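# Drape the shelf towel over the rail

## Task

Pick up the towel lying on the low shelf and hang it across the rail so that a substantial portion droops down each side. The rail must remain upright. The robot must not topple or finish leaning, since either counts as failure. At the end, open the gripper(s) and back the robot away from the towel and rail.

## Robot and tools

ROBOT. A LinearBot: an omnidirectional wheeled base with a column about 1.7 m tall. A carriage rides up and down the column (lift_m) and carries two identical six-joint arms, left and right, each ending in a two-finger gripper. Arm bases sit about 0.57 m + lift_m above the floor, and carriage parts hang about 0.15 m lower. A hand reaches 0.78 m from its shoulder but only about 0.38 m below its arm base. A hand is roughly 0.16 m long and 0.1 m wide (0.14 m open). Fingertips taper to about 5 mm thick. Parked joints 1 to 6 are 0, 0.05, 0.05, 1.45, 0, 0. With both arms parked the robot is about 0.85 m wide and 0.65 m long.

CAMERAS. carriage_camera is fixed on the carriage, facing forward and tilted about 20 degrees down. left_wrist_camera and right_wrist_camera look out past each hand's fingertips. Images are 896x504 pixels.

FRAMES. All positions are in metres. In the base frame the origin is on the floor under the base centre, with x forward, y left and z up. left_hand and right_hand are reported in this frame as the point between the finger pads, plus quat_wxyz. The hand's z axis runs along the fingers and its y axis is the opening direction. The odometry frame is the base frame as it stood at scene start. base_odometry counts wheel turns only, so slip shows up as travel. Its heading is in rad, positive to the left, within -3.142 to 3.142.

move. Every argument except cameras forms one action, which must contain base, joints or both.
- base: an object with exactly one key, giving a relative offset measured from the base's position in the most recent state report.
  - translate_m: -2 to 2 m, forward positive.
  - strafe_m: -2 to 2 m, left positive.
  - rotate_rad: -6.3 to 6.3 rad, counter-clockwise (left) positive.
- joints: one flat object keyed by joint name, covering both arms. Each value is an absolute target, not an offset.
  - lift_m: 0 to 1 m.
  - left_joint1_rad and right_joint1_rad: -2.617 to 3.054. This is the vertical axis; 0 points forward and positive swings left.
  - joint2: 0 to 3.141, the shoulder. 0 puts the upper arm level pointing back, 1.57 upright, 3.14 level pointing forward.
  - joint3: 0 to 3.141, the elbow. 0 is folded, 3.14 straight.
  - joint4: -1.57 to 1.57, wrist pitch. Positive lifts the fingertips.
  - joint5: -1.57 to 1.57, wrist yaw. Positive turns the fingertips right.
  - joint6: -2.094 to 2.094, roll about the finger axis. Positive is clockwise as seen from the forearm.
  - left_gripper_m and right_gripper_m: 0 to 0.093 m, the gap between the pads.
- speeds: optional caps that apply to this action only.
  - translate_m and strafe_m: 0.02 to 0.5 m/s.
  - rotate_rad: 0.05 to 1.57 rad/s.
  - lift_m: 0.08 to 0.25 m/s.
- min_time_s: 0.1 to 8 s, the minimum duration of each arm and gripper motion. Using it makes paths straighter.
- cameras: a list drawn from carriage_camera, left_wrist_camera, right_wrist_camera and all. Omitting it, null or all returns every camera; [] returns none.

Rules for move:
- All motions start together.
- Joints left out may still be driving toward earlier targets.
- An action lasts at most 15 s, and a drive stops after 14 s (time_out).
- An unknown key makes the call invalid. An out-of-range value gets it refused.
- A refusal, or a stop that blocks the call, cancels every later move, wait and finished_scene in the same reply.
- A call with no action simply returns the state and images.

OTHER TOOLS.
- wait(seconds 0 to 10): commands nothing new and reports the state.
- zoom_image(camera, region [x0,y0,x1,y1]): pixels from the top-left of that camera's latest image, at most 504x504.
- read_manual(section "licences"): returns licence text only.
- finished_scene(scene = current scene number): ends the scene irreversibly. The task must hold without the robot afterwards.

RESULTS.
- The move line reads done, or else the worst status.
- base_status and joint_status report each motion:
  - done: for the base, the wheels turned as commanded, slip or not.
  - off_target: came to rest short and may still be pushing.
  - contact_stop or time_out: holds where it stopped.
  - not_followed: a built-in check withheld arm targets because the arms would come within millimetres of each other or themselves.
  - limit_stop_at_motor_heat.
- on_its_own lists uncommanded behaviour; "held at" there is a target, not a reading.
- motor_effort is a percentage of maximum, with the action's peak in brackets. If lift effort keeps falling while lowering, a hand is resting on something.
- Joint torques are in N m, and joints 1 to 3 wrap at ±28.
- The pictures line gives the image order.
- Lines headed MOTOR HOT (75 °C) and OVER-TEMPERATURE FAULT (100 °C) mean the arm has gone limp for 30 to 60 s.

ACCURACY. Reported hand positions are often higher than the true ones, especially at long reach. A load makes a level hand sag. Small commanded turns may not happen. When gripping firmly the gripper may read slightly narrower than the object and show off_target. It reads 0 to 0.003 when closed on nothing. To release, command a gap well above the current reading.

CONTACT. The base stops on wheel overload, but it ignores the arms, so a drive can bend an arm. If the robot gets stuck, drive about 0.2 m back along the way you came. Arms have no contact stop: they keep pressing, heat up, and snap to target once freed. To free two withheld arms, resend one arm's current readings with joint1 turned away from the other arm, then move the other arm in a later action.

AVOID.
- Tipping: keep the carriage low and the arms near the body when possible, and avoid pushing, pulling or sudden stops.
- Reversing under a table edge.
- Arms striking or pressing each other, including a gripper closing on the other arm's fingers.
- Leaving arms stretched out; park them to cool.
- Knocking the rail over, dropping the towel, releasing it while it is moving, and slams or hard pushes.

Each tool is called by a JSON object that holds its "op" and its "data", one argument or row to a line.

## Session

{"op": "move", "data": {

}}

{"op": "zoom_image", "data": {
  "camera": "carriage_camera",
  "region": [200, 150, 700, 450]
}}

Scene clock: 0.00 s.
Joint torques (N m): no reading
base_odometry: x=+0.000 y=+0.000 heading=+0.000
base_status: not commanded
joint_positions: lift_m=+0.300 left_joint1_rad=+0.010 left_joint2_rad=+0.036 left_joint3_rad=+0.049 left_joint4_rad=+1.496 left_joint5_rad=-0.025 left_joint6_rad=+0.050 left_gripper_m=+0.09396 right_joint1_rad=-0.020 right_joint2_rad=+0.069 right_joint3_rad=+0.062 right_joint4_rad=+1.432 right_joint5_rad=+0.032 right_joint6_rad=+0.011 right_gripper_m=+0.09396
joint_status: not commanded
motor_effort: lift_m=+23 drive_wheels=+1
left_hand: x=+0.2366 y=+0.3073 z=+1.3226 quat_wxyz=(+0.999, -0.012, +0.031, +0.030) (m; base frame)
right_hand: x=+0.2586 y=-0.3092 z=+1.3243 quat_wxyz=(+0.997, +0.017, +0.073, -0.005) (m; base frame)
pictures: carriage_camera, left_wrist_camera, right_wrist_camera
camera_calibration:
left_wrist_camera: T_world_to_cam=[[0.0820471, -0.996628, -0.000441193, 0.286068], [0.764986, 0.0632609, -0.640933, 0.649205], [0.6388, 0.0522491, 0.767597, -1.06155], [0, 0, 0, 1]] pos_world=[0.158015, 0.299499, 1.23107]
right_wrist_camera: T_world_to_cam=[[0.0169666, -0.999624, 0.0215379, -0.332572], [0.726495, -0.00247492, -0.687167, 0.733304], [0.686962, 0.027306, 0.72618, -1.00425], [0, 0, 0, 1]] pos_world=[0.162783, -0.30321, 1.24033]

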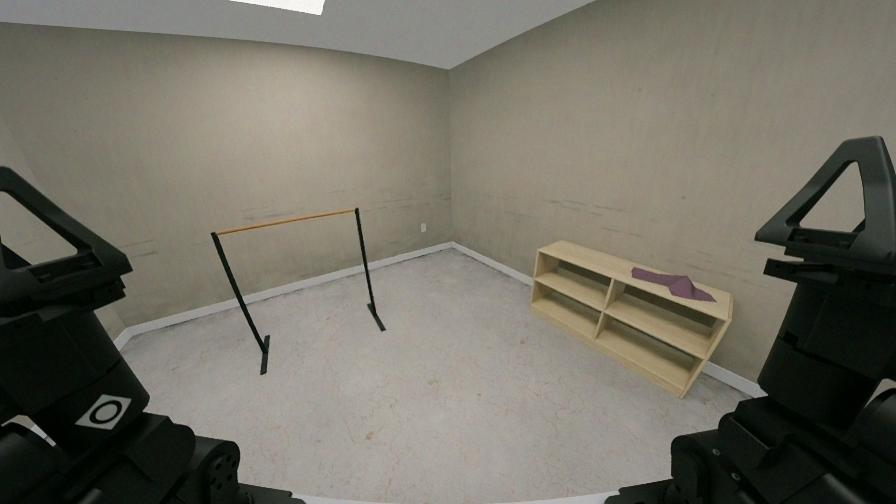

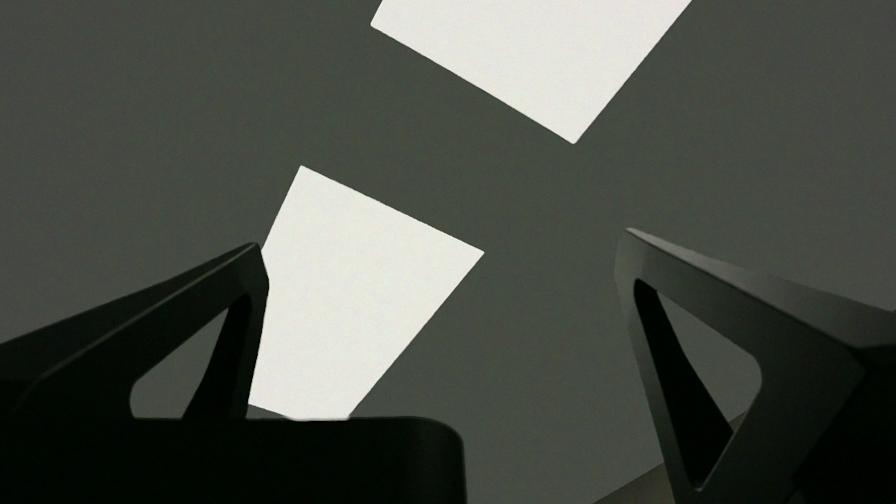

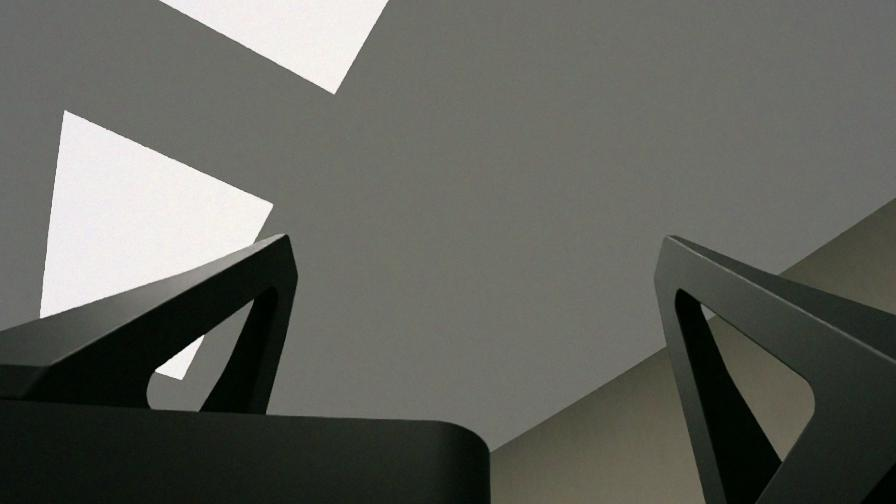

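Scaled by 1.008 from the camera's 896x504 image, which has a finer 1280x720 frame.

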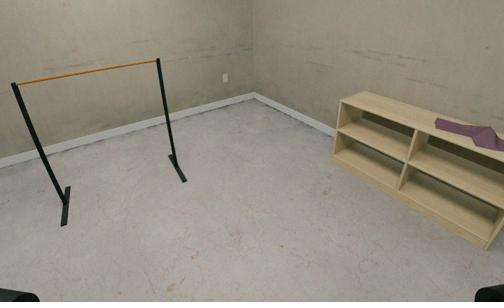

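{"op": "move", "data": {
  "base": {"rotate_rad":-0.927},
  "cameras": ["carriage_camera"]
}}

{"op": "move", "data": {
  "base": {"translate_m":1.05},
  "joints": {"lift_m":0.2,"left_joint1_rad":0,"left_joint2_rad":2.7,"left_joint3_rad":2.4,"left_joint4_rad":-1.2,"left_joint5_rad":0,"left_joint6_rad":0,"left_gripper_m":0.075},
  "min_time_s": 2.5,
  "speeds": {"translate_m":0.35},
  "cameras": ["carriage_camera","left_wrist_camera"]
}}

{"op": "zoom_image", "data": {
  "camera": "carriage_camera",
  "region": [240, 260, 460, 410]
}}

Scene clock: 15.87 s.
Joint torques (N m): left_arm=[-0.34 3.85 5.5 -0.32 0.04 -0.09] | right_arm=[-0.23 3.66 6.04 -0.11 0.05 0.07]
move: done
base_odometry: x=+0.000 y=+0.000 heading=-0.927
base_status: done
joint_positions: lift_m=+0.300 left_joint1_rad=+0.010 left_joint2_rad=+0.036 left_joint3_rad=+0.049 left_joint4_rad=+1.496 left_joint5_rad=-0.025 left_joint6_rad=+0.050 left_gripper_m=+0.09396 right_joint1_rad=-0.020 right_joint2_rad=+0.069 right_joint3_rad=+0.062 right_joint4_rad=+1.432 right_joint5_rad=+0.032 right_joint6_rad=+0.011 right_gripper_m=+0.09396
joint_status: not commanded
motor_effort: lift_m=+23(23) drive_wheels=+6(14)
left_hand: x=+0.2366 y=+0.3073 z=+1.3226 quat_wxyz=(+0.999, -0.012, +0.031, +0.030) (m; base frame)
right_hand: x=+0.2586 y=-0.3092 z=+1.3243 quat_wxyz=(+0.997, +0.017, +0.073, -0.005) (m; base frame)
pictures: carriage_camera

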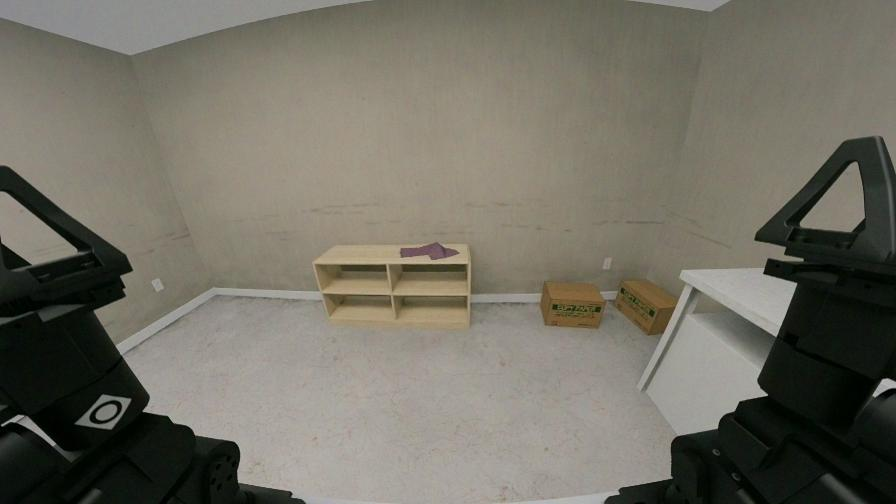

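Scene clock: 20.57 s.
Joint torques (N m): left_arm=[-0.77 -12.41 7.77 0.47 0.15 -0.18] | right_arm=[-0.21 3.67 6.05 -0.11 0.04 0.07]
move: done
base_odometry: x=+0.629 y=-0.841 heading=-0.928
base_status: done
joint_positions: lift_m=+0.200 left_joint1_rad=+0.005 left_joint2_rad=+2.678 left_joint3_rad=+2.379 left_joint4_rad=-1.180 left_joint5_rad=-0.012 left_joint6_rad=+0.009 left_gripper_m=+0.07510 right_joint1_rad=-0.020 right_joint2_rad=+0.069 right_joint3_rad=+0.062 right_joint4_rad=+1.432 right_joint5_rad=+0.033 right_joint6_rad=+0.011 right_gripper_m=+0.09396
joint_status: all done
motor_effort: lift_m=+20(20) drive_wheels=-7(19)
left_hand: x=+0.7513 y=+0.3076 z=+0.7634 quat_wxyz=(+0.046, +0.002, +0.999, +0.006) (m; base frame)
right_hand: x=+0.2586 y=-0.3092 z=+1.2246 quat_wxyz=(+0.997, +0.017, +0.073, -0.005) (m; base frame)
pictures: carriage_camera, left_wrist_camera
camera_calibration:
carriage_camera: T_world_to_cam=[[-0.00554303, -0.999684, -0.0245377, 0.0333594], [-0.377596, 0.0248139, -0.925638, 1.17644], [0.925954, 0.00413448, -0.377614, 0.314575], [0, 0, 0, 1]] pos_world=[0.15312, 0.00285626, 1.20856]
left_wrist_camera: T_world_to_cam=[[-0.0276118, -0.999604, 0.00548571, 0.32271], [-0.857183, 0.0265003, 0.514329, 0.245239], [-0.514271, 0.00949931, -0.857575, 1.15892], [0, 0, 0, 1]] pos_world=[0.815126, 0.305075, 0.86596]

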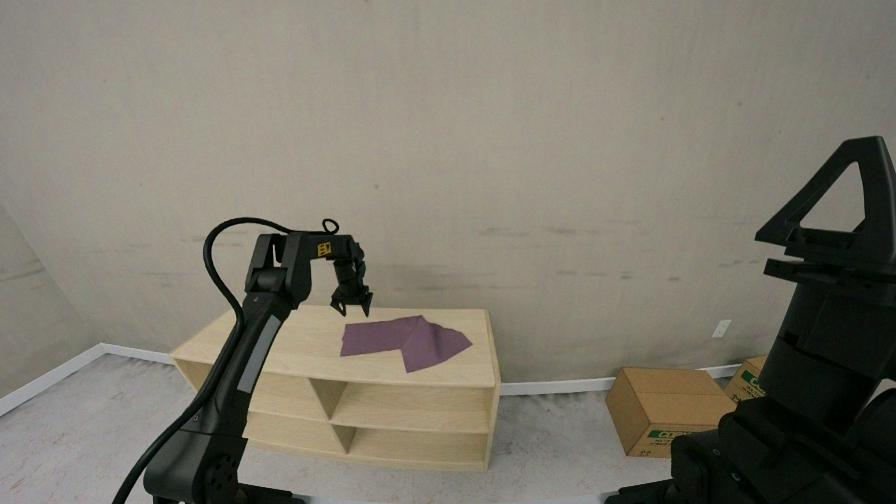

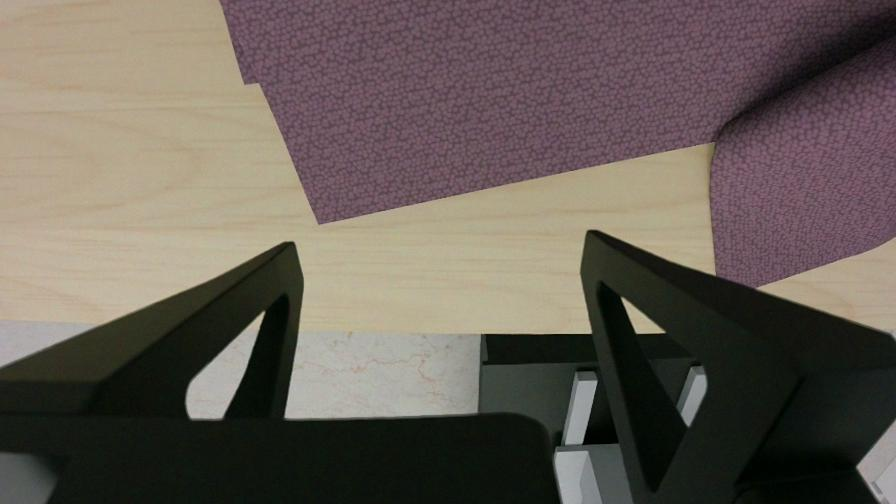

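Scaled by 2.291 from the camera's 896x504 image, which has a finer 1280x720 frame.

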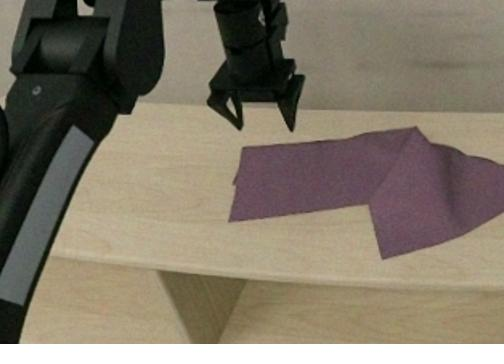

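{"op": "move", "data": {
  "base": {"strafe_m":0.075},
  "joints": {"lift_m":0.1},
  "speeds": {"strafe_m":0.2},
  "cameras": ["left_wrist_camera"]
}}

{"op": "move", "data": {
  "joints": {"lift_m":0.05},
  "speeds": {"lift_m":0.08},
  "cameras": ["left_wrist_camera"]
}}

Scene clock: 31.00 s.
Joint torques (N m): left_arm=[-0.58 -13.45 6.93 0.52 0.11 -0.19] | right_arm=[-0.2 3.67 6.01 -0.12 0.04 0.06]
move: done
base_odometry: x=+0.690 y=-0.796 heading=-0.928
base_status: done
joint_positions: lift_m=+0.100 left_joint1_rad=+0.003 left_joint2_rad=+2.689 left_joint3_rad=+2.390 left_joint4_rad=-1.186 left_joint5_rad=-0.009 left_joint6_rad=+0.009 left_gripper_m=+0.07510 right_joint1_rad=-0.020 right_joint2_rad=+0.069 right_joint3_rad=+0.062 right_joint4_rad=+1.432 right_joint5_rad=+0.033 right_joint6_rad=+0.011 right_gripper_m=+0.09396
joint_status: all done
motor_effort: lift_m=+20(20) drive_wheels=-2(11)
left_hand: x=+0.7511 y=+0.3060 z=+0.6607 quat_wxyz=(+0.043, +0.003, +0.999, +0.005) (m; base frame)
right_hand: x=+0.2586 y=-0.3092 z=+1.1246 quat_wxyz=(+0.997, +0.017, +0.073, -0.005) (m; base frame)
pictures: left_wrist_camera
camera_calibration:
left_wrist_camera: T_world_to_cam=[[-0.0293128, -0.999535, 0.00841871, 0.320918], [-0.85401, 0.02942, 0.519425, 0.291213], [-0.519431, 0.00803614, -0.854475, 1.07312], [0, 0, 0, 1]] pos_world=[0.815515, 0.303577, 0.762986]

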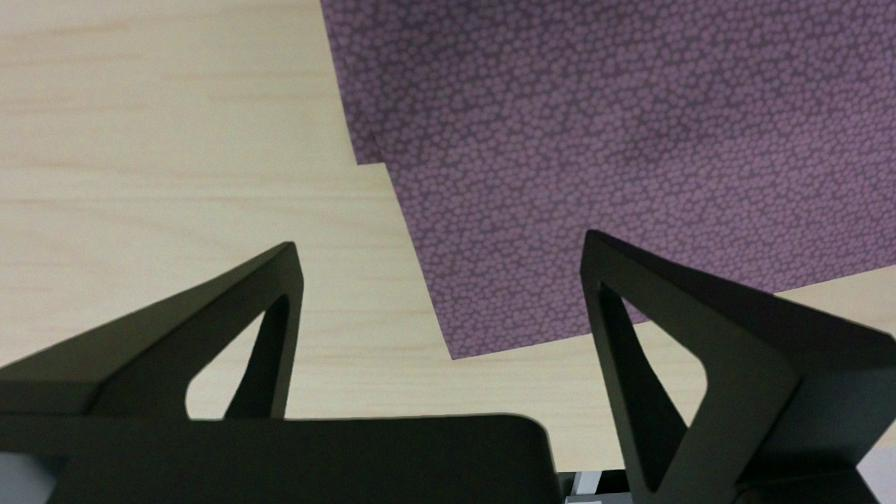

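Scene clock: 32.00 s.
Joint torques (N m): left_arm=[-0.68 -10.59 4.49 1.07 -0.07 -0.16] | right_arm=[-0.21 3.6 5.98 -0.14 0.05 0.07]
move: done
base_odometry: x=+0.690 y=-0.796 heading=-0.928
base_status: not commanded
joint_positions: lift_m=+0.051 left_joint1_rad=+0.004 left_joint2_rad=+2.660 left_joint3_rad=+2.421 left_joint4_rad=-1.232 left_joint5_rad=+0.010 left_joint6_rad=+0.009 left_gripper_m=+0.07509 right_joint1_rad=-0.020 right_joint2_rad=+0.069 right_joint3_rad=+0.062 right_joint4_rad=+1.432 right_joint5_rad=+0.033 right_joint6_rad=+0.011 right_gripper_m=+0.09396
joint_status: all done
motor_effort: lift_m=+17(18) drive_wheels=+2(3)
left_hand: x=+0.7516 y=+0.3034 z=+0.6331 quat_wxyz=(+0.050, +0.002, +0.999, -0.005) (m; base frame)
right_hand: x=+0.2586 y=-0.3092 z=+1.0749 quat_wxyz=(+0.997, +0.017, +0.073, -0.005) (m; base frame)
pictures: left_wrist_camera
camera_calibration:
left_wrist_camera: T_world_to_cam=[[-0.0299315, -0.999179, 0.0272875, 0.307086], [-0.861249, 0.0396358, 0.506635, 0.316354], [-0.507301, -0.008337, -0.861728, 1.05023], [0, 0, 0, 1]] pos_world=[0.814435, 0.303051, 0.736357]

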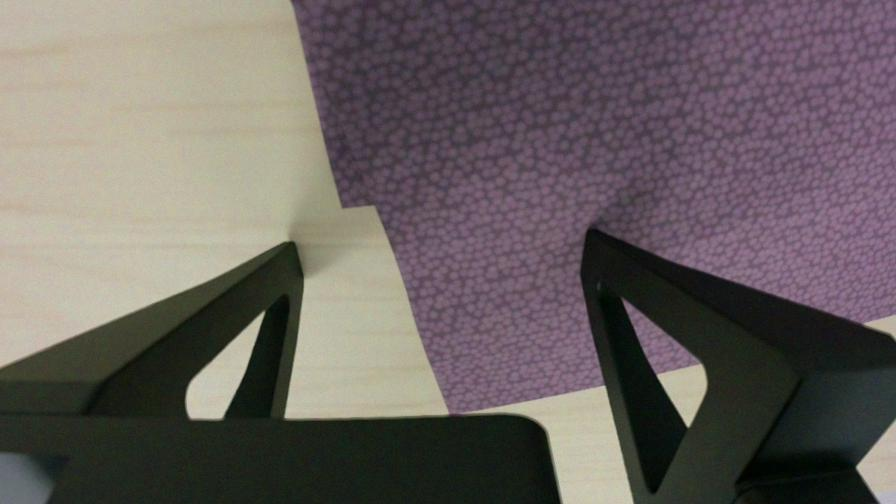

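{"op": "move", "data": {
  "base": {"strafe_m":-0.025},
  "joints": {"lift_m":0.1},
  "cameras": []
}}

{"op": "move", "data": {
  "base": {"translate_m":0.03},
  "cameras": []
}}

{"op": "move", "data": {
  "joints": {"lift_m":0.048},
  "speeds": {"lift_m":0.08},
  "cameras": ["left_wrist_camera"]
}}

{"op": "move", "data": {
  "joints": {"left_gripper_m":0.0},
  "min_time_s": 1.5,
  "cameras": ["left_wrist_camera"]
}}

{"op": "move", "data": {
  "joints": {"lift_m":0.4},
  "speeds": {"lift_m":0.15},
  "cameras": ["carriage_camera","left_wrist_camera"]
}}

Scene clock: 38.37 s.
Joint torques (N m): left_arm=[-0.09 -13.07 5.96 0.81 -0.06 -0.16] | right_arm=[-0.24 3.71 5.96 -0.14 0.05 0.07]
move: done
base_odometry: x=+0.669 y=-0.811 heading=-0.928
base_status: done
joint_positions: lift_m=+0.100 left_joint1_rad=-0.003 left_joint2_rad=+2.685 left_joint3_rad=+2.401 left_joint4_rad=-1.215 left_joint5_rad=+0.009 left_joint6_rad=+0.009 left_gripper_m=+0.07509 right_joint1_rad=-0.020 right_joint2_rad=+0.069 right_joint3_rad=+0.062 right_joint4_rad=+1.432 right_joint5_rad=+0.033 right_joint6_rad=+0.011 right_gripper_m=+0.09396
joint_status: all done
motor_effort: lift_m=+25(30) drive_wheels=+0(9)
left_hand: x=+0.7475 y=+0.2999 z=+0.6643 quat_wxyz=(+0.036, +0.006, +0.999, -0.004) (m; base frame)
right_hand: x=+0.2585 y=-0.3092 z=+1.1241 quat_wxyz=(+0.997, +0.017, +0.073, -0.005) (m; base frame)
pictures: none
No camera images: "cameras" was empty.

Scene clock: 39.47 s.
Joint torques (N m): left_arm=[-0.09 -13.11 5.98 0.78 -0.07 -0.17] | right_arm=[-0.21 3.64 6.05 -0.11 0.05 0.07]
move: done
base_odometry: x=+0.688 y=-0.834 heading=-0.927
base_status: done
joint_positions: lift_m=+0.100 left_joint1_rad=-0.003 left_joint2_rad=+2.685 left_joint3_rad=+2.401 left_joint4_rad=-1.213 left_joint5_rad=+0.009 left_joint6_rad=+0.009 left_gripper_m=+0.07509 right_joint1_rad=-0.020 right_joint2_rad=+0.069 right_joint3_rad=+0.062 right_joint4_rad=+1.431 right_joint5_rad=+0.033 right_joint6_rad=+0.011 right_gripper_m=+0.09396
joint_status: not commanded
motor_effort: lift_m=+25(25) drive_wheels=+6(10)
left_hand: x=+0.7480 y=+0.2999 z=+0.6643 quat_wxyz=(+0.037, +0.006, +0.999, -0.004) (m; base frame)
right_hand: x=+0.2587 y=-0.3092 z=+1.1241 quat_wxyz=(+0.997, +0.017, +0.073, -0.005) (m; base frame)
pictures: none
No camera images: "cameras" was empty.

Scene clock: 40.50 s.
Joint torques (N m): left_arm=[-0.13 -9.89 4.34 1.22 0 -0.17] | right_arm=[-0.25 3.64 6.06 -0.13 0.05 0.07]
move: done
base_odometry: x=+0.688 y=-0.834 heading=-0.927
base_status: not commanded
joint_positions: lift_m=+0.049 left_joint1_rad=-0.003 left_joint2_rad=+2.652 left_joint3_rad=+2.422 left_joint4_rad=-1.247 left_joint5_rad=+0.002 left_joint6_rad=+0.008 left_gripper_m=+0.07509 right_joint1_rad=-0.020 right_joint2_rad=+0.069 right_joint3_rad=+0.062 right_joint4_rad=+1.431 right_joint5_rad=+0.033 right_joint6_rad=+0.011 right_gripper_m=+0.09396
joint_status: all done
motor_effort: lift_m=+18(19) drive_wheels=+7(7)
left_hand: x=+0.7491 y=+0.3012 z=+0.6353 quat_wxyz=(+0.047, +0.005, +0.999, -0.001) (m; base frame)
right_hand: x=+0.2586 y=-0.3092 z=+1.0730 quat_wxyz=(+0.997, +0.017, +0.073, -0.005) (m; base frame)
pictures: left_wrist_camera
camera_calibration:
left_wrist_camera: T_world_to_cam=[[-0.0350268, -0.999202, 0.0191845, 0.313745], [-0.858125, 0.0399096, 0.511887, 0.307511], [-0.512244, 0.00146709, -0.858839, 1.04979], [0, 0, 0, 1]] pos_world=[0.81262, 0.299682, 0.738168]

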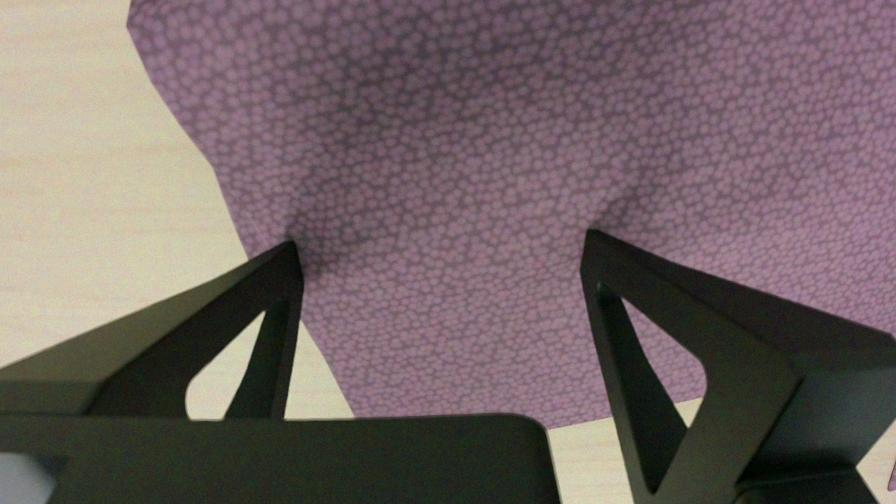

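Scene clock: 42.30 s.
Joint torques (N m): left_arm=[-0.44 -9.94 4.38 1.02 0.14 -0.14] | right_arm=[-0.28 3.62 6.01 -0.11 0.05 0.07]
move: off_target
base_odometry: x=+0.688 y=-0.834 heading=-0.927
base_status: not commanded
joint_positions: lift_m=+0.049 left_joint1_rad=+0.002 left_joint2_rad=+2.652 left_joint3_rad=+2.422 left_joint4_rad=-1.226 left_joint5_rad=-0.011 left_joint6_rad=+0.007 left_gripper_m=+0.00477 right_joint1_rad=-0.020 right_joint2_rad=+0.069 right_joint3_rad=+0.062 right_joint4_rad=+1.431 right_joint5_rad=+0.033 right_joint6_rad=+0.011 right_gripper_m=+0.09396
joint_status: left_gripper_m off_target (ended at +0.00479, target +0.00000)
motor_effort: lift_m=+18(18) drive_wheels=+7(7)
left_hand: x=+0.7545 y=+0.3058 z=+0.6359 quat_wxyz=(+0.058, +0.002, +0.998, +0.006) (m; base frame)
right_hand: x=+0.2586 y=-0.3092 z=+1.0730 quat_wxyz=(+0.997, +0.017, +0.073, -0.005) (m; base frame)
pictures: left_wrist_camera
camera_calibration:
left_wrist_camera: T_world_to_cam=[[-0.0286232, -0.999572, 0.00610929, 0.322074], [-0.869257, 0.0279082, 0.493572, 0.335359], [-0.493531, 0.00881705, -0.869684, 1.04356], [0, 0, 0, 1]] pos_world=[0.81576, 0.303376, 0.740074]

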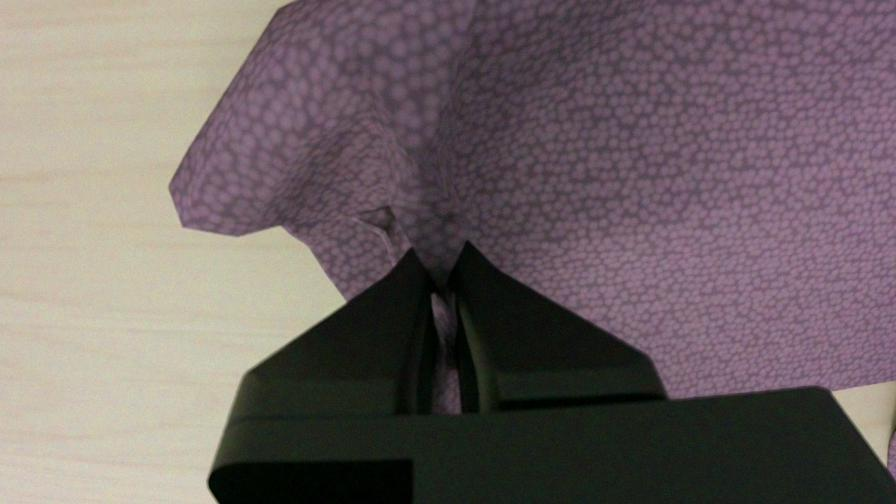

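Scene clock: 45.07 s.
Joint torques (N m): left_arm=[-0.54 -12.57 5.79 0.8 0.13 -0.14] | right_arm=[-0.18 3.34 6.09 -0.1 0.03 0.07]
move: done
base_odometry: x=+0.688 y=-0.834 heading=-0.927
base_status: not commanded
joint_positions: lift_m=+0.400 left_joint1_rad=+0.002 left_joint2_rad=+2.681 left_joint3_rad=+2.404 left_joint4_rad=-1.214 left_joint5_rad=-0.010 left_joint6_rad=+0.007 left_gripper_m=+0.00453 right_joint1_rad=-0.020 right_joint2_rad=+0.069 right_joint3_rad=+0.062 right_joint4_rad=+1.431 right_joint5_rad=+0.033 right_joint6_rad=+0.011 right_gripper_m=+0.09396
joint_status: all done
motor_effort: lift_m=+24(29) drive_wheels=+6(7)
left_hand: x=+0.7491 y=+0.3056 z=+0.9675 quat_wxyz=(+0.040, +0.002, +0.999, +0.005) (m; base frame)
right_hand: x=+0.2586 y=-0.3092 z=+1.4242 quat_wxyz=(+0.997, +0.017, +0.073, -0.005) (m; base frame)
pictures: carriage_camera, left_wrist_camera
camera_calibration:
carriage_camera: T_world_to_cam=[[-0.00554303, -0.999684, -0.0245377, 0.0382522], [-0.377596, 0.0248139, -0.925638, 1.36101], [0.925954, 0.00413448, -0.377614, 0.389872], [0, 0, 0, 1]] pos_world=[0.15312, 0.00285626, 1.40796]
left_wrist_camera: T_world_to_cam=[[-0.0284777, -0.99956, 0.00833771, 0.317406], [-0.851222, 0.0286226, 0.524025, 0.123825], [-0.524033, 0.00782583, -0.851662, 1.33497], [0, 0, 0, 1]] pos_world=[0.814008, 0.303275, 1.06941]

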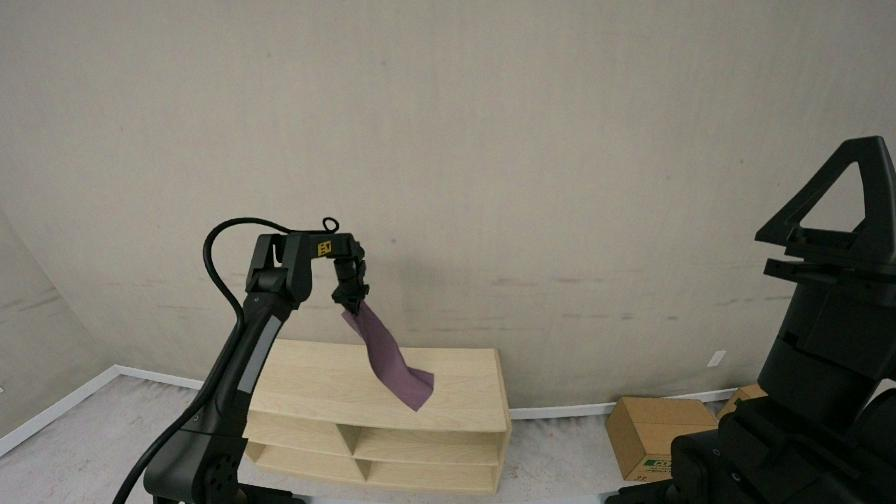

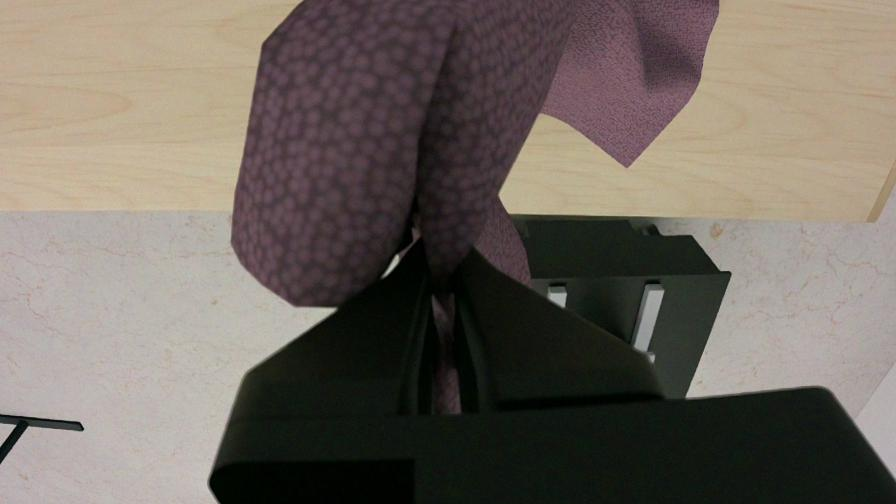

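{"op": "move", "data": {
  "base": {"translate_m":-0.45},
  "joints": {"lift_m":0.6},
  "speeds": {"lift_m":0.2,"translate_m":0.3},
  "cameras": ["carriage_camera"]
}}

{"op": "move", "data": {
  "base": {"rotate_rad":1.491},
  "speeds": {"rotate_rad":0.8},
  "cameras": []
}}

{"op": "move", "data": {
  "base": {"strafe_m":0.366},
  "joints": {"left_joint1_rad":0,"left_joint2_rad":3.0,"left_joint3_rad":2.9,"left_joint4_rad":-0.9},
  "min_time_s": 2,
  "speeds": {"strafe_m":0.3},
  "cameras": ["carriage_camera"]
}}

Scene clock: 58.17 s.
Joint torques (N m): left_arm=[-0.58 -13.67 6.17 0.73 0.14 -0.15] | right_arm=[-0.2 3.56 5.93 -0.09 0.04 0.07]
move: done
base_odometry: x=+0.418 y=-0.474 heading=-0.927
base_status: done
joint_positions: lift_m=+0.600 left_joint1_rad=+0.002 left_joint2_rad=+2.692 left_joint3_rad=+2.399 left_joint4_rad=-1.207 left_joint5_rad=-0.010 left_joint6_rad=+0.007 left_gripper_m=+0.00452 right_joint1_rad=-0.020 right_joint2_rad=+0.069 right_joint3_rad=+0.062 right_joint4_rad=+1.431 right_joint5_rad=+0.033 right_joint6_rad=+0.011 right_gripper_m=+0.09396
joint_status: all done
motor_effort: lift_m=+24(30) drive_wheels=-1(12)
left_hand: x=+0.7479 y=+0.3056 z=+1.1609 quat_wxyz=(+0.036, +0.002, +0.999, +0.005) (m; base frame)
right_hand: x=+0.2589 y=-0.3092 z=+1.6241 quat_wxyz=(+0.997, +0.017, +0.073, -0.005) (m; base frame)
pictures: carriage_camera
camera_calibration:
carriage_camera: T_world_to_cam=[[-0.00554303, -0.999684, -0.0245377, 0.0431598], [-0.377596, 0.0248139, -0.925638, 1.54614], [0.925954, 0.00413448, -0.377614, 0.465394], [0, 0, 0, 1]] pos_world=[0.15312, 0.00285626, 1.60796]

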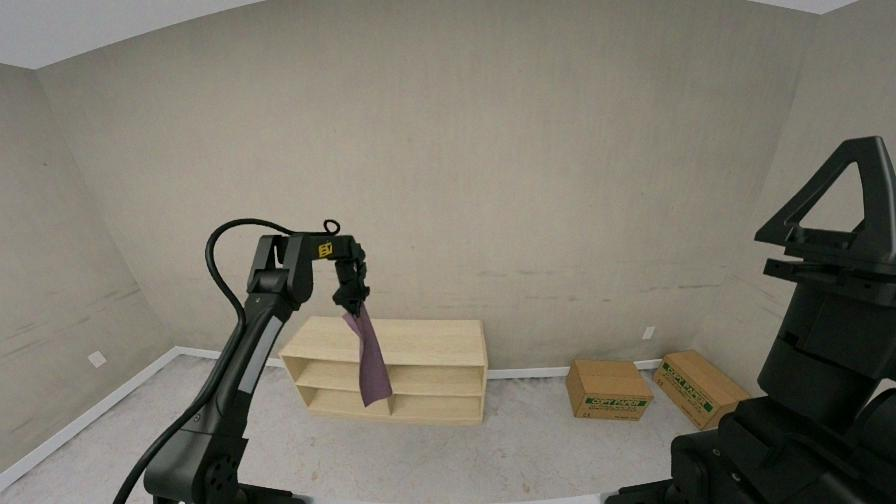

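Scene clock: 61.33 s.
Joint torques (N m): left_arm=[-0.76 -13.59 6.12 0.7 0.12 -0.17] | right_arm=[-0.27 3.69 6.06 -0.11 0.05 0.06]
move: done
base_odometry: x=+0.418 y=-0.474 heading=+0.563
base_status: done
joint_positions: lift_m=+0.600 left_joint1_rad=+0.005 left_joint2_rad=+2.692 left_joint3_rad=+2.399 left_joint4_rad=-1.206 left_joint5_rad=-0.008 left_joint6_rad=+0.007 left_gripper_m=+0.00452 right_joint1_rad=-0.020 right_joint2_rad=+0.069 right_joint3_rad=+0.062 right_joint4_rad=+1.431 right_joint5_rad=+0.033 right_joint6_rad=+0.011 right_gripper_m=+0.09397
joint_status: not commanded
motor_effort: lift_m=+24(25) drive_wheels=+7(14)
left_hand: x=+0.7483 y=+0.3066 z=+1.1609 quat_wxyz=(+0.036, +0.001, +0.999, +0.004) (m; base frame)
right_hand: x=+0.2589 y=-0.3092 z=+1.6241 quat_wxyz=(+0.997, +0.017, +0.073, -0.005) (m; base frame)
pictures: none
No camera images: "cameras" was empty.

Scene clock: 64.17 s.
Joint torques (N m): left_arm=[-0.77 -13.29 8.92 1.96 0.11 -0.14] | right_arm=[-0.21 3.66 6.01 -0.1 0.06 0.06]
move: done
base_odometry: x=+0.222 y=-0.165 heading=+0.564
base_status: done
joint_positions: lift_m=+0.600 left_joint1_rad=+0.005 left_joint2_rad=+2.973 left_joint3_rad=+2.874 left_joint4_rad=-0.925 left_joint5_rad=-0.008 left_joint6_rad=+0.007 left_gripper_m=+0.00452 right_joint1_rad=-0.020 right_joint2_rad=+0.069 right_joint3_rad=+0.062 right_joint4_rad=+1.431 right_joint5_rad=+0.032 right_joint6_rad=+0.011 right_gripper_m=+0.09397
joint_status: all done
motor_effort: lift_m=+24(25) drive_wheels=-6(17)
left_hand: x=+0.8787 y=+0.3078 z=+1.1738 quat_wxyz=(+0.270, +0.000, +0.963, +0.005) (m; base frame)
right_hand: x=+0.2589 y=-0.3092 z=+1.6241 quat_wxyz=(+0.997, +0.017, +0.073, -0.005) (m; base frame)
pictures: carriage_camera
camera_calibration:
carriage_camera: T_world_to_cam=[[-0.00554303, -0.999684, -0.0245377, 0.0431598], [-0.377596, 0.0248139, -0.925638, 1.54614], [0.925954, 0.00413448, -0.377614, 0.465394], [0, 0, 0, 1]] pos_world=[0.15312, 0.00285626, 1.60796]

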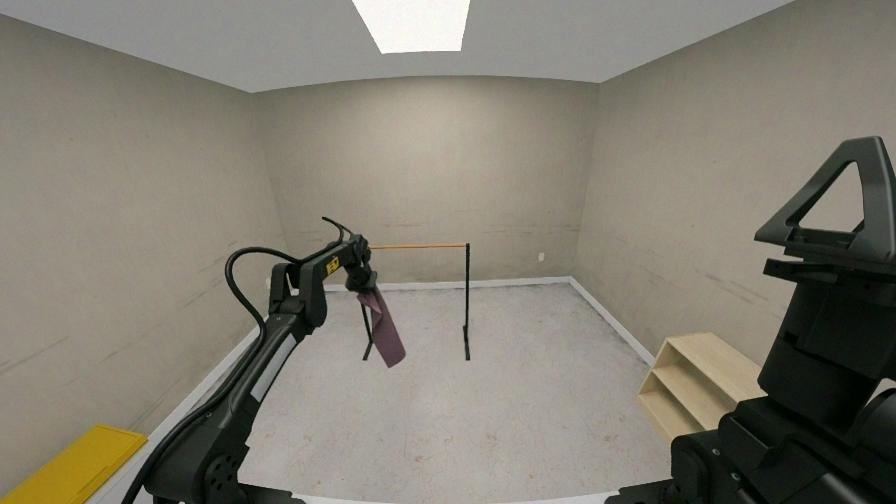

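{"op": "move", "data": {
  "base": {"translate_m":0.66},
  "joints": {"lift_m":0.54},
  "speeds": {"translate_m":0.3},
  "cameras": ["carriage_camera"]
}}

{"op": "zoom_image", "data": {
  "camera": "carriage_camera",
  "region": [250, 200, 530, 440]
}}

Scene clock: 73.30 s.
Joint torques (N m): left_arm=[-0.73 -15.32 7.73 1.83 0.11 -0.14] | right_arm=[-0.25 3.67 6.12 -0.11 0.05 0.06]
move: done
base_odometry: x=+0.779 y=+0.188 heading=+0.565
base_status: done
joint_positions: lift_m=+0.540 left_joint1_rad=+0.004 left_joint2_rad=+2.994 left_joint3_rad=+2.888 left_joint4_rad=-0.914 left_joint5_rad=-0.008 left_joint6_rad=+0.007 left_gripper_m=+0.00452 right_joint1_rad=-0.020 right_joint2_rad=+0.069 right_joint3_rad=+0.062 right_joint4_rad=+1.431 right_joint5_rad=+0.032 right_joint6_rad=+0.011 right_gripper_m=+0.09397
joint_status: all done
motor_effort: lift_m=+20(20) drive_wheels=-5(13)
left_hand: x=+0.8807 y=+0.3070 z=+1.1079 quat_wxyz=(+0.272, +0.000, +0.962, +0.005) (m; base frame)
right_hand: x=+0.2586 y=-0.3092 z=+1.5647 quat_wxyz=(+0.997, +0.017, +0.073, -0.005) (m; base frame)
pictures: carriage_camera
camera_calibration:
carriage_camera: T_world_to_cam=[[-0.00554303, -0.999684, -0.0245377, 0.0416998], [-0.377596, 0.0248139, -0.925638, 1.49106], [0.925954, 0.00413448, -0.377614, 0.442926], [0, 0, 0, 1]] pos_world=[0.15312, 0.00285626, 1.54846]

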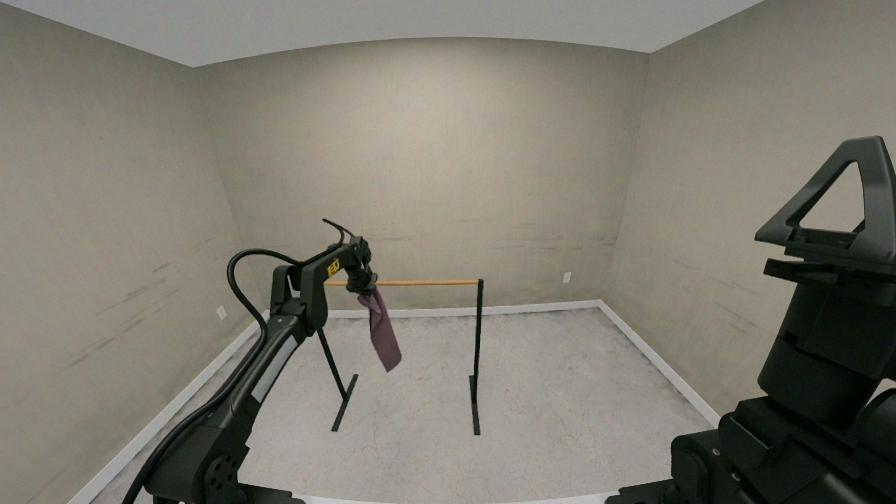

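Scaled by 1.800 from the camera's 896x504 image, which has a finer 1280x720 frame.

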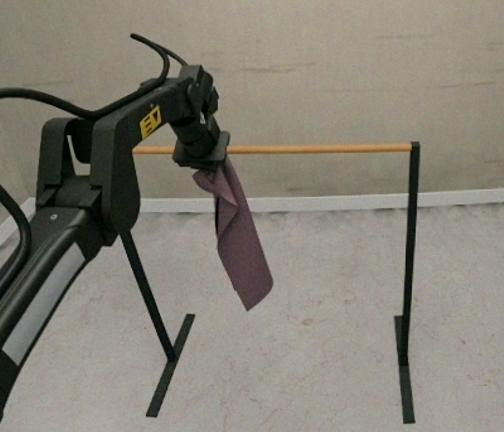

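{"op": "move", "data": {
  "base": {"translate_m":0.42},
  "speeds": {"translate_m":0.15},
  "cameras": ["carriage_camera","left_wrist_camera"]
}}

{"op": "zoom_image", "data": {
  "camera": "carriage_camera",
  "region": [200, 200, 550, 500]
}}

Scene clock: 81.37 s.
Joint torques (N m): left_arm=[-0.72 -15.41 7.73 1.83 0.11 -0.15] | right_arm=[-0.21 3.79 6.04 -0.11 0.06 0.08]
move: done
base_odometry: x=+1.134 y=+0.414 heading=+0.566
base_status: done
joint_positions: lift_m=+0.540 left_joint1_rad=+0.004 left_joint2_rad=+2.994 left_joint3_rad=+2.888 left_joint4_rad=-0.914 left_joint5_rad=-0.008 left_joint6_rad=+0.007 left_gripper_m=+0.00452 right_joint1_rad=-0.020 right_joint2_rad=+0.069 right_joint3_rad=+0.062 right_joint4_rad=+1.432 right_joint5_rad=+0.032 right_joint6_rad=+0.011 right_gripper_m=+0.09397
joint_status: not commanded
motor_effort: lift_m=+20(21) drive_wheels=-4(13)
left_hand: x=+0.8807 y=+0.3070 z=+1.1079 quat_wxyz=(+0.272, +0.000, +0.962, +0.005) (m; base frame)
right_hand: x=+0.2585 y=-0.3092 z=+1.5647 quat_wxyz=(+0.997, +0.017, +0.073, -0.005) (m; base frame)
pictures: carriage_camera, left_wrist_camera
camera_calibration:
carriage_camera: T_world_to_cam=[[-0.00554303, -0.999684, -0.0245377, 0.0416998], [-0.377596, 0.0248139, -0.925638, 1.49106], [0.925954, 0.00413448, -0.377614, 0.442926], [0, 0, 0, 1]] pos_world=[0.15312, 0.00285626, 1.54846]
left_wrist_camera: T_world_to_cam=[[-0.0278902, -0.999601, -0.00447156, 0.335026], [-0.996346, 0.0274376, 0.0808843, 0.78138], [-0.0807294, 0.0067111, -0.996713, 1.29414], [0, 0, 0, 1]] pos_world=[0.892344, 0.304768, 1.22818]

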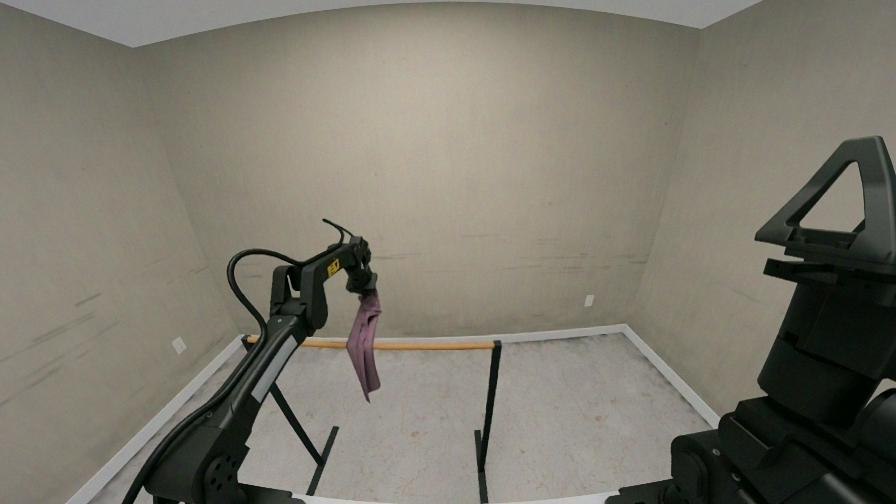

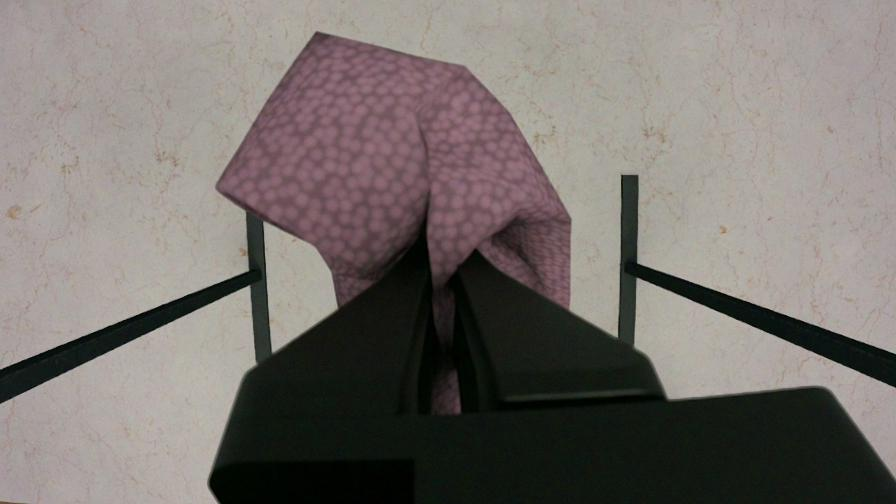

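Scaled by 1.440 from the camera's 896x504 image, which has a finer 1280x720 frame.

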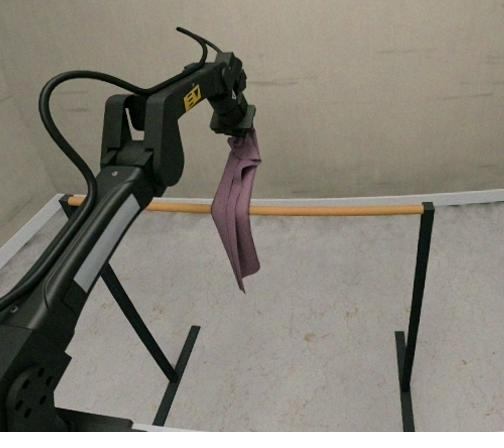

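Looks even. Lower, release, rise.

{"op": "move", "data": {
  "joints": {"lift_m":0.45},
  "speeds": {"lift_m":0.12},
  "cameras": []
}}

{"op": "move", "data": {
  "joints": {"left_gripper_m":0.08},
  "min_time_s": 1,
  "cameras": []
}}

{"op": "move", "data": {
  "joints": {"lift_m":0.63},
  "speeds": {"lift_m":0.15},
  "cameras": ["carriage_camera","left_wrist_camera"]
}}

{"op": "zoom_image", "data": {
  "camera": "carriage_camera",
  "region": [200, 200, 550, 500]
}}

Scene clock: 86.63 s.
Joint torques (N m): left_arm=[-0.66 -15.43 7.51 1.83 0.11 -0.16] | right_arm=[-0.23 3.66 5.91 -0.11 0.04 0.07]
move: done
base_odometry: x=+1.134 y=+0.414 heading=+0.566
base_status: not commanded
joint_positions: lift_m=+0.450 left_joint1_rad=+0.004 left_joint2_rad=+2.994 left_joint3_rad=+2.890 left_joint4_rad=-0.911 left_joint5_rad=-0.008 left_joint6_rad=+0.007 left_gripper_m=+0.00452 right_joint1_rad=-0.020 right_joint2_rad=+0.069 right_joint3_rad=+0.062 right_joint4_rad=+1.432 right_joint5_rad=+0.032 right_joint6_rad=+0.011 right_gripper_m=+0.09397
joint_status: all done
motor_effort: lift_m=+20(20) drive_wheels=-4(5)
left_hand: x=+0.8817 y=+0.3070 z=+1.0191 quat_wxyz=(+0.274, +0.000, +0.962, +0.005) (m; base frame)
right_hand: x=+0.2585 y=-0.3092 z=+1.4748 quat_wxyz=(+0.997, +0.017, +0.073, -0.005) (m; base frame)
pictures: none
No camera images: "cameras" was empty.

Scene clock: 87.93 s.
Joint torques (N m): left_arm=[-0.69 -15.3 7.54 1.81 0.11 -0.15] | right_arm=[-0.18 3.74 6.04 -0.11 0.05 0.06]
move: done
base_odometry: x=+1.134 y=+0.414 heading=+0.566
base_status: not commanded
joint_positions: lift_m=+0.450 left_joint1_rad=+0.004 left_joint2_rad=+2.994 left_joint3_rad=+2.890 left_joint4_rad=-0.910 left_joint5_rad=-0.008 left_joint6_rad=+0.007 left_gripper_m=+0.07992 right_joint1_rad=-0.020 right_joint2_rad=+0.069 right_joint3_rad=+0.062 right_joint4_rad=+1.432 right_joint5_rad=+0.032 right_joint6_rad=+0.011 right_gripper_m=+0.09397
joint_status: all done
motor_effort: lift_m=+20(20) drive_wheels=+5(5)
left_hand: x=+0.8818 y=+0.3070 z=+1.0192 quat_wxyz=(+0.275, +0.000, +0.962, +0.005) (m; base frame)
right_hand: x=+0.2585 y=-0.3092 z=+1.4748 quat_wxyz=(+0.997, +0.017, +0.073, -0.005) (m; base frame)
pictures: none
No camera images: "cameras" was empty.

Scene clock: 89.57 s.
Joint torques (N m): left_arm=[-0.66 -15.46 7.49 1.76 0.11 -0.16] | right_arm=[-0.2 3.62 6.01 -0.11 0.05 0.08]
move: done
base_odometry: x=+1.134 y=+0.414 heading=+0.566
base_status: not commanded
joint_positions: lift_m=+0.630 left_joint1_rad=+0.004 left_joint2_rad=+2.995 left_joint3_rad=+2.891 left_joint4_rad=-0.903 left_joint5_rad=-0.008 left_joint6_rad=+0.007 left_gripper_m=+0.07992 right_joint1_rad=-0.020 right_joint2_rad=+0.069 right_joint3_rad=+0.062 right_joint4_rad=+1.432 right_joint5_rad=+0.032 right_joint6_rad=+0.011 right_gripper_m=+0.09397
joint_status: all done
motor_effort: lift_m=+25(30) drive_wheels=+5(5)
left_hand: x=+0.8833 y=+0.3070 z=+1.1992 quat_wxyz=(+0.278, +0.000, +0.961, +0.005) (m; base frame)
right_hand: x=+0.2585 y=-0.3092 z=+1.6542 quat_wxyz=(+0.997, +0.017, +0.073, -0.005) (m; base frame)
pictures: carriage_camera, left_wrist_camera
camera_calibration:
carriage_camera: T_world_to_cam=[[-0.00554303, -0.999684, -0.0245377, 0.0438959], [-0.377596, 0.0248139, -0.925638, 1.57391], [0.925954, 0.00413448, -0.377614, 0.476723], [0, 0, 0, 1]] pos_world=[0.15312, 0.00285626, 1.63796]
left_wrist_camera: T_world_to_cam=[[-0.0278312, -0.999601, -0.00482006, 0.335971], [-0.99728, 0.0274367, 0.0684044, 0.792317], [-0.0682449, 0.00671073, -0.997646, 1.37547], [0, 0, 0, 1]] pos_world=[0.893381, 0.304868, 1.31965]

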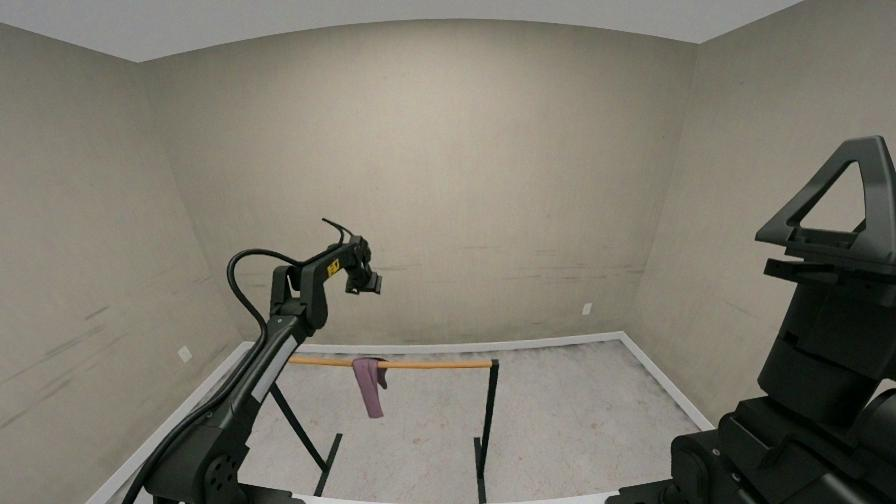

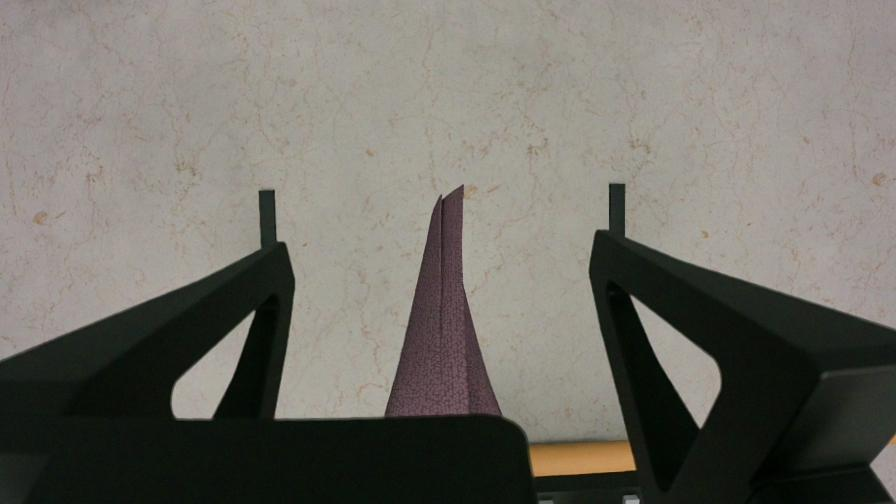

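Scaled by 1.440 from the camera's 896x504 image, which has a finer 1280x720 frame.

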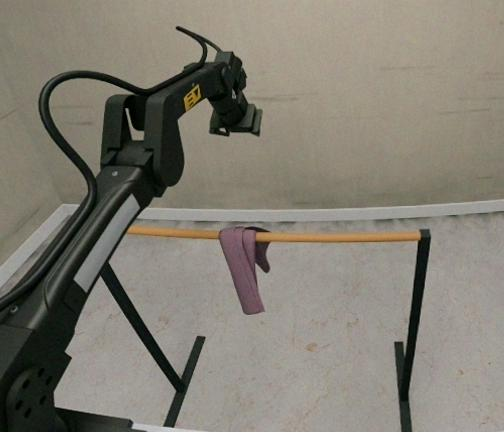

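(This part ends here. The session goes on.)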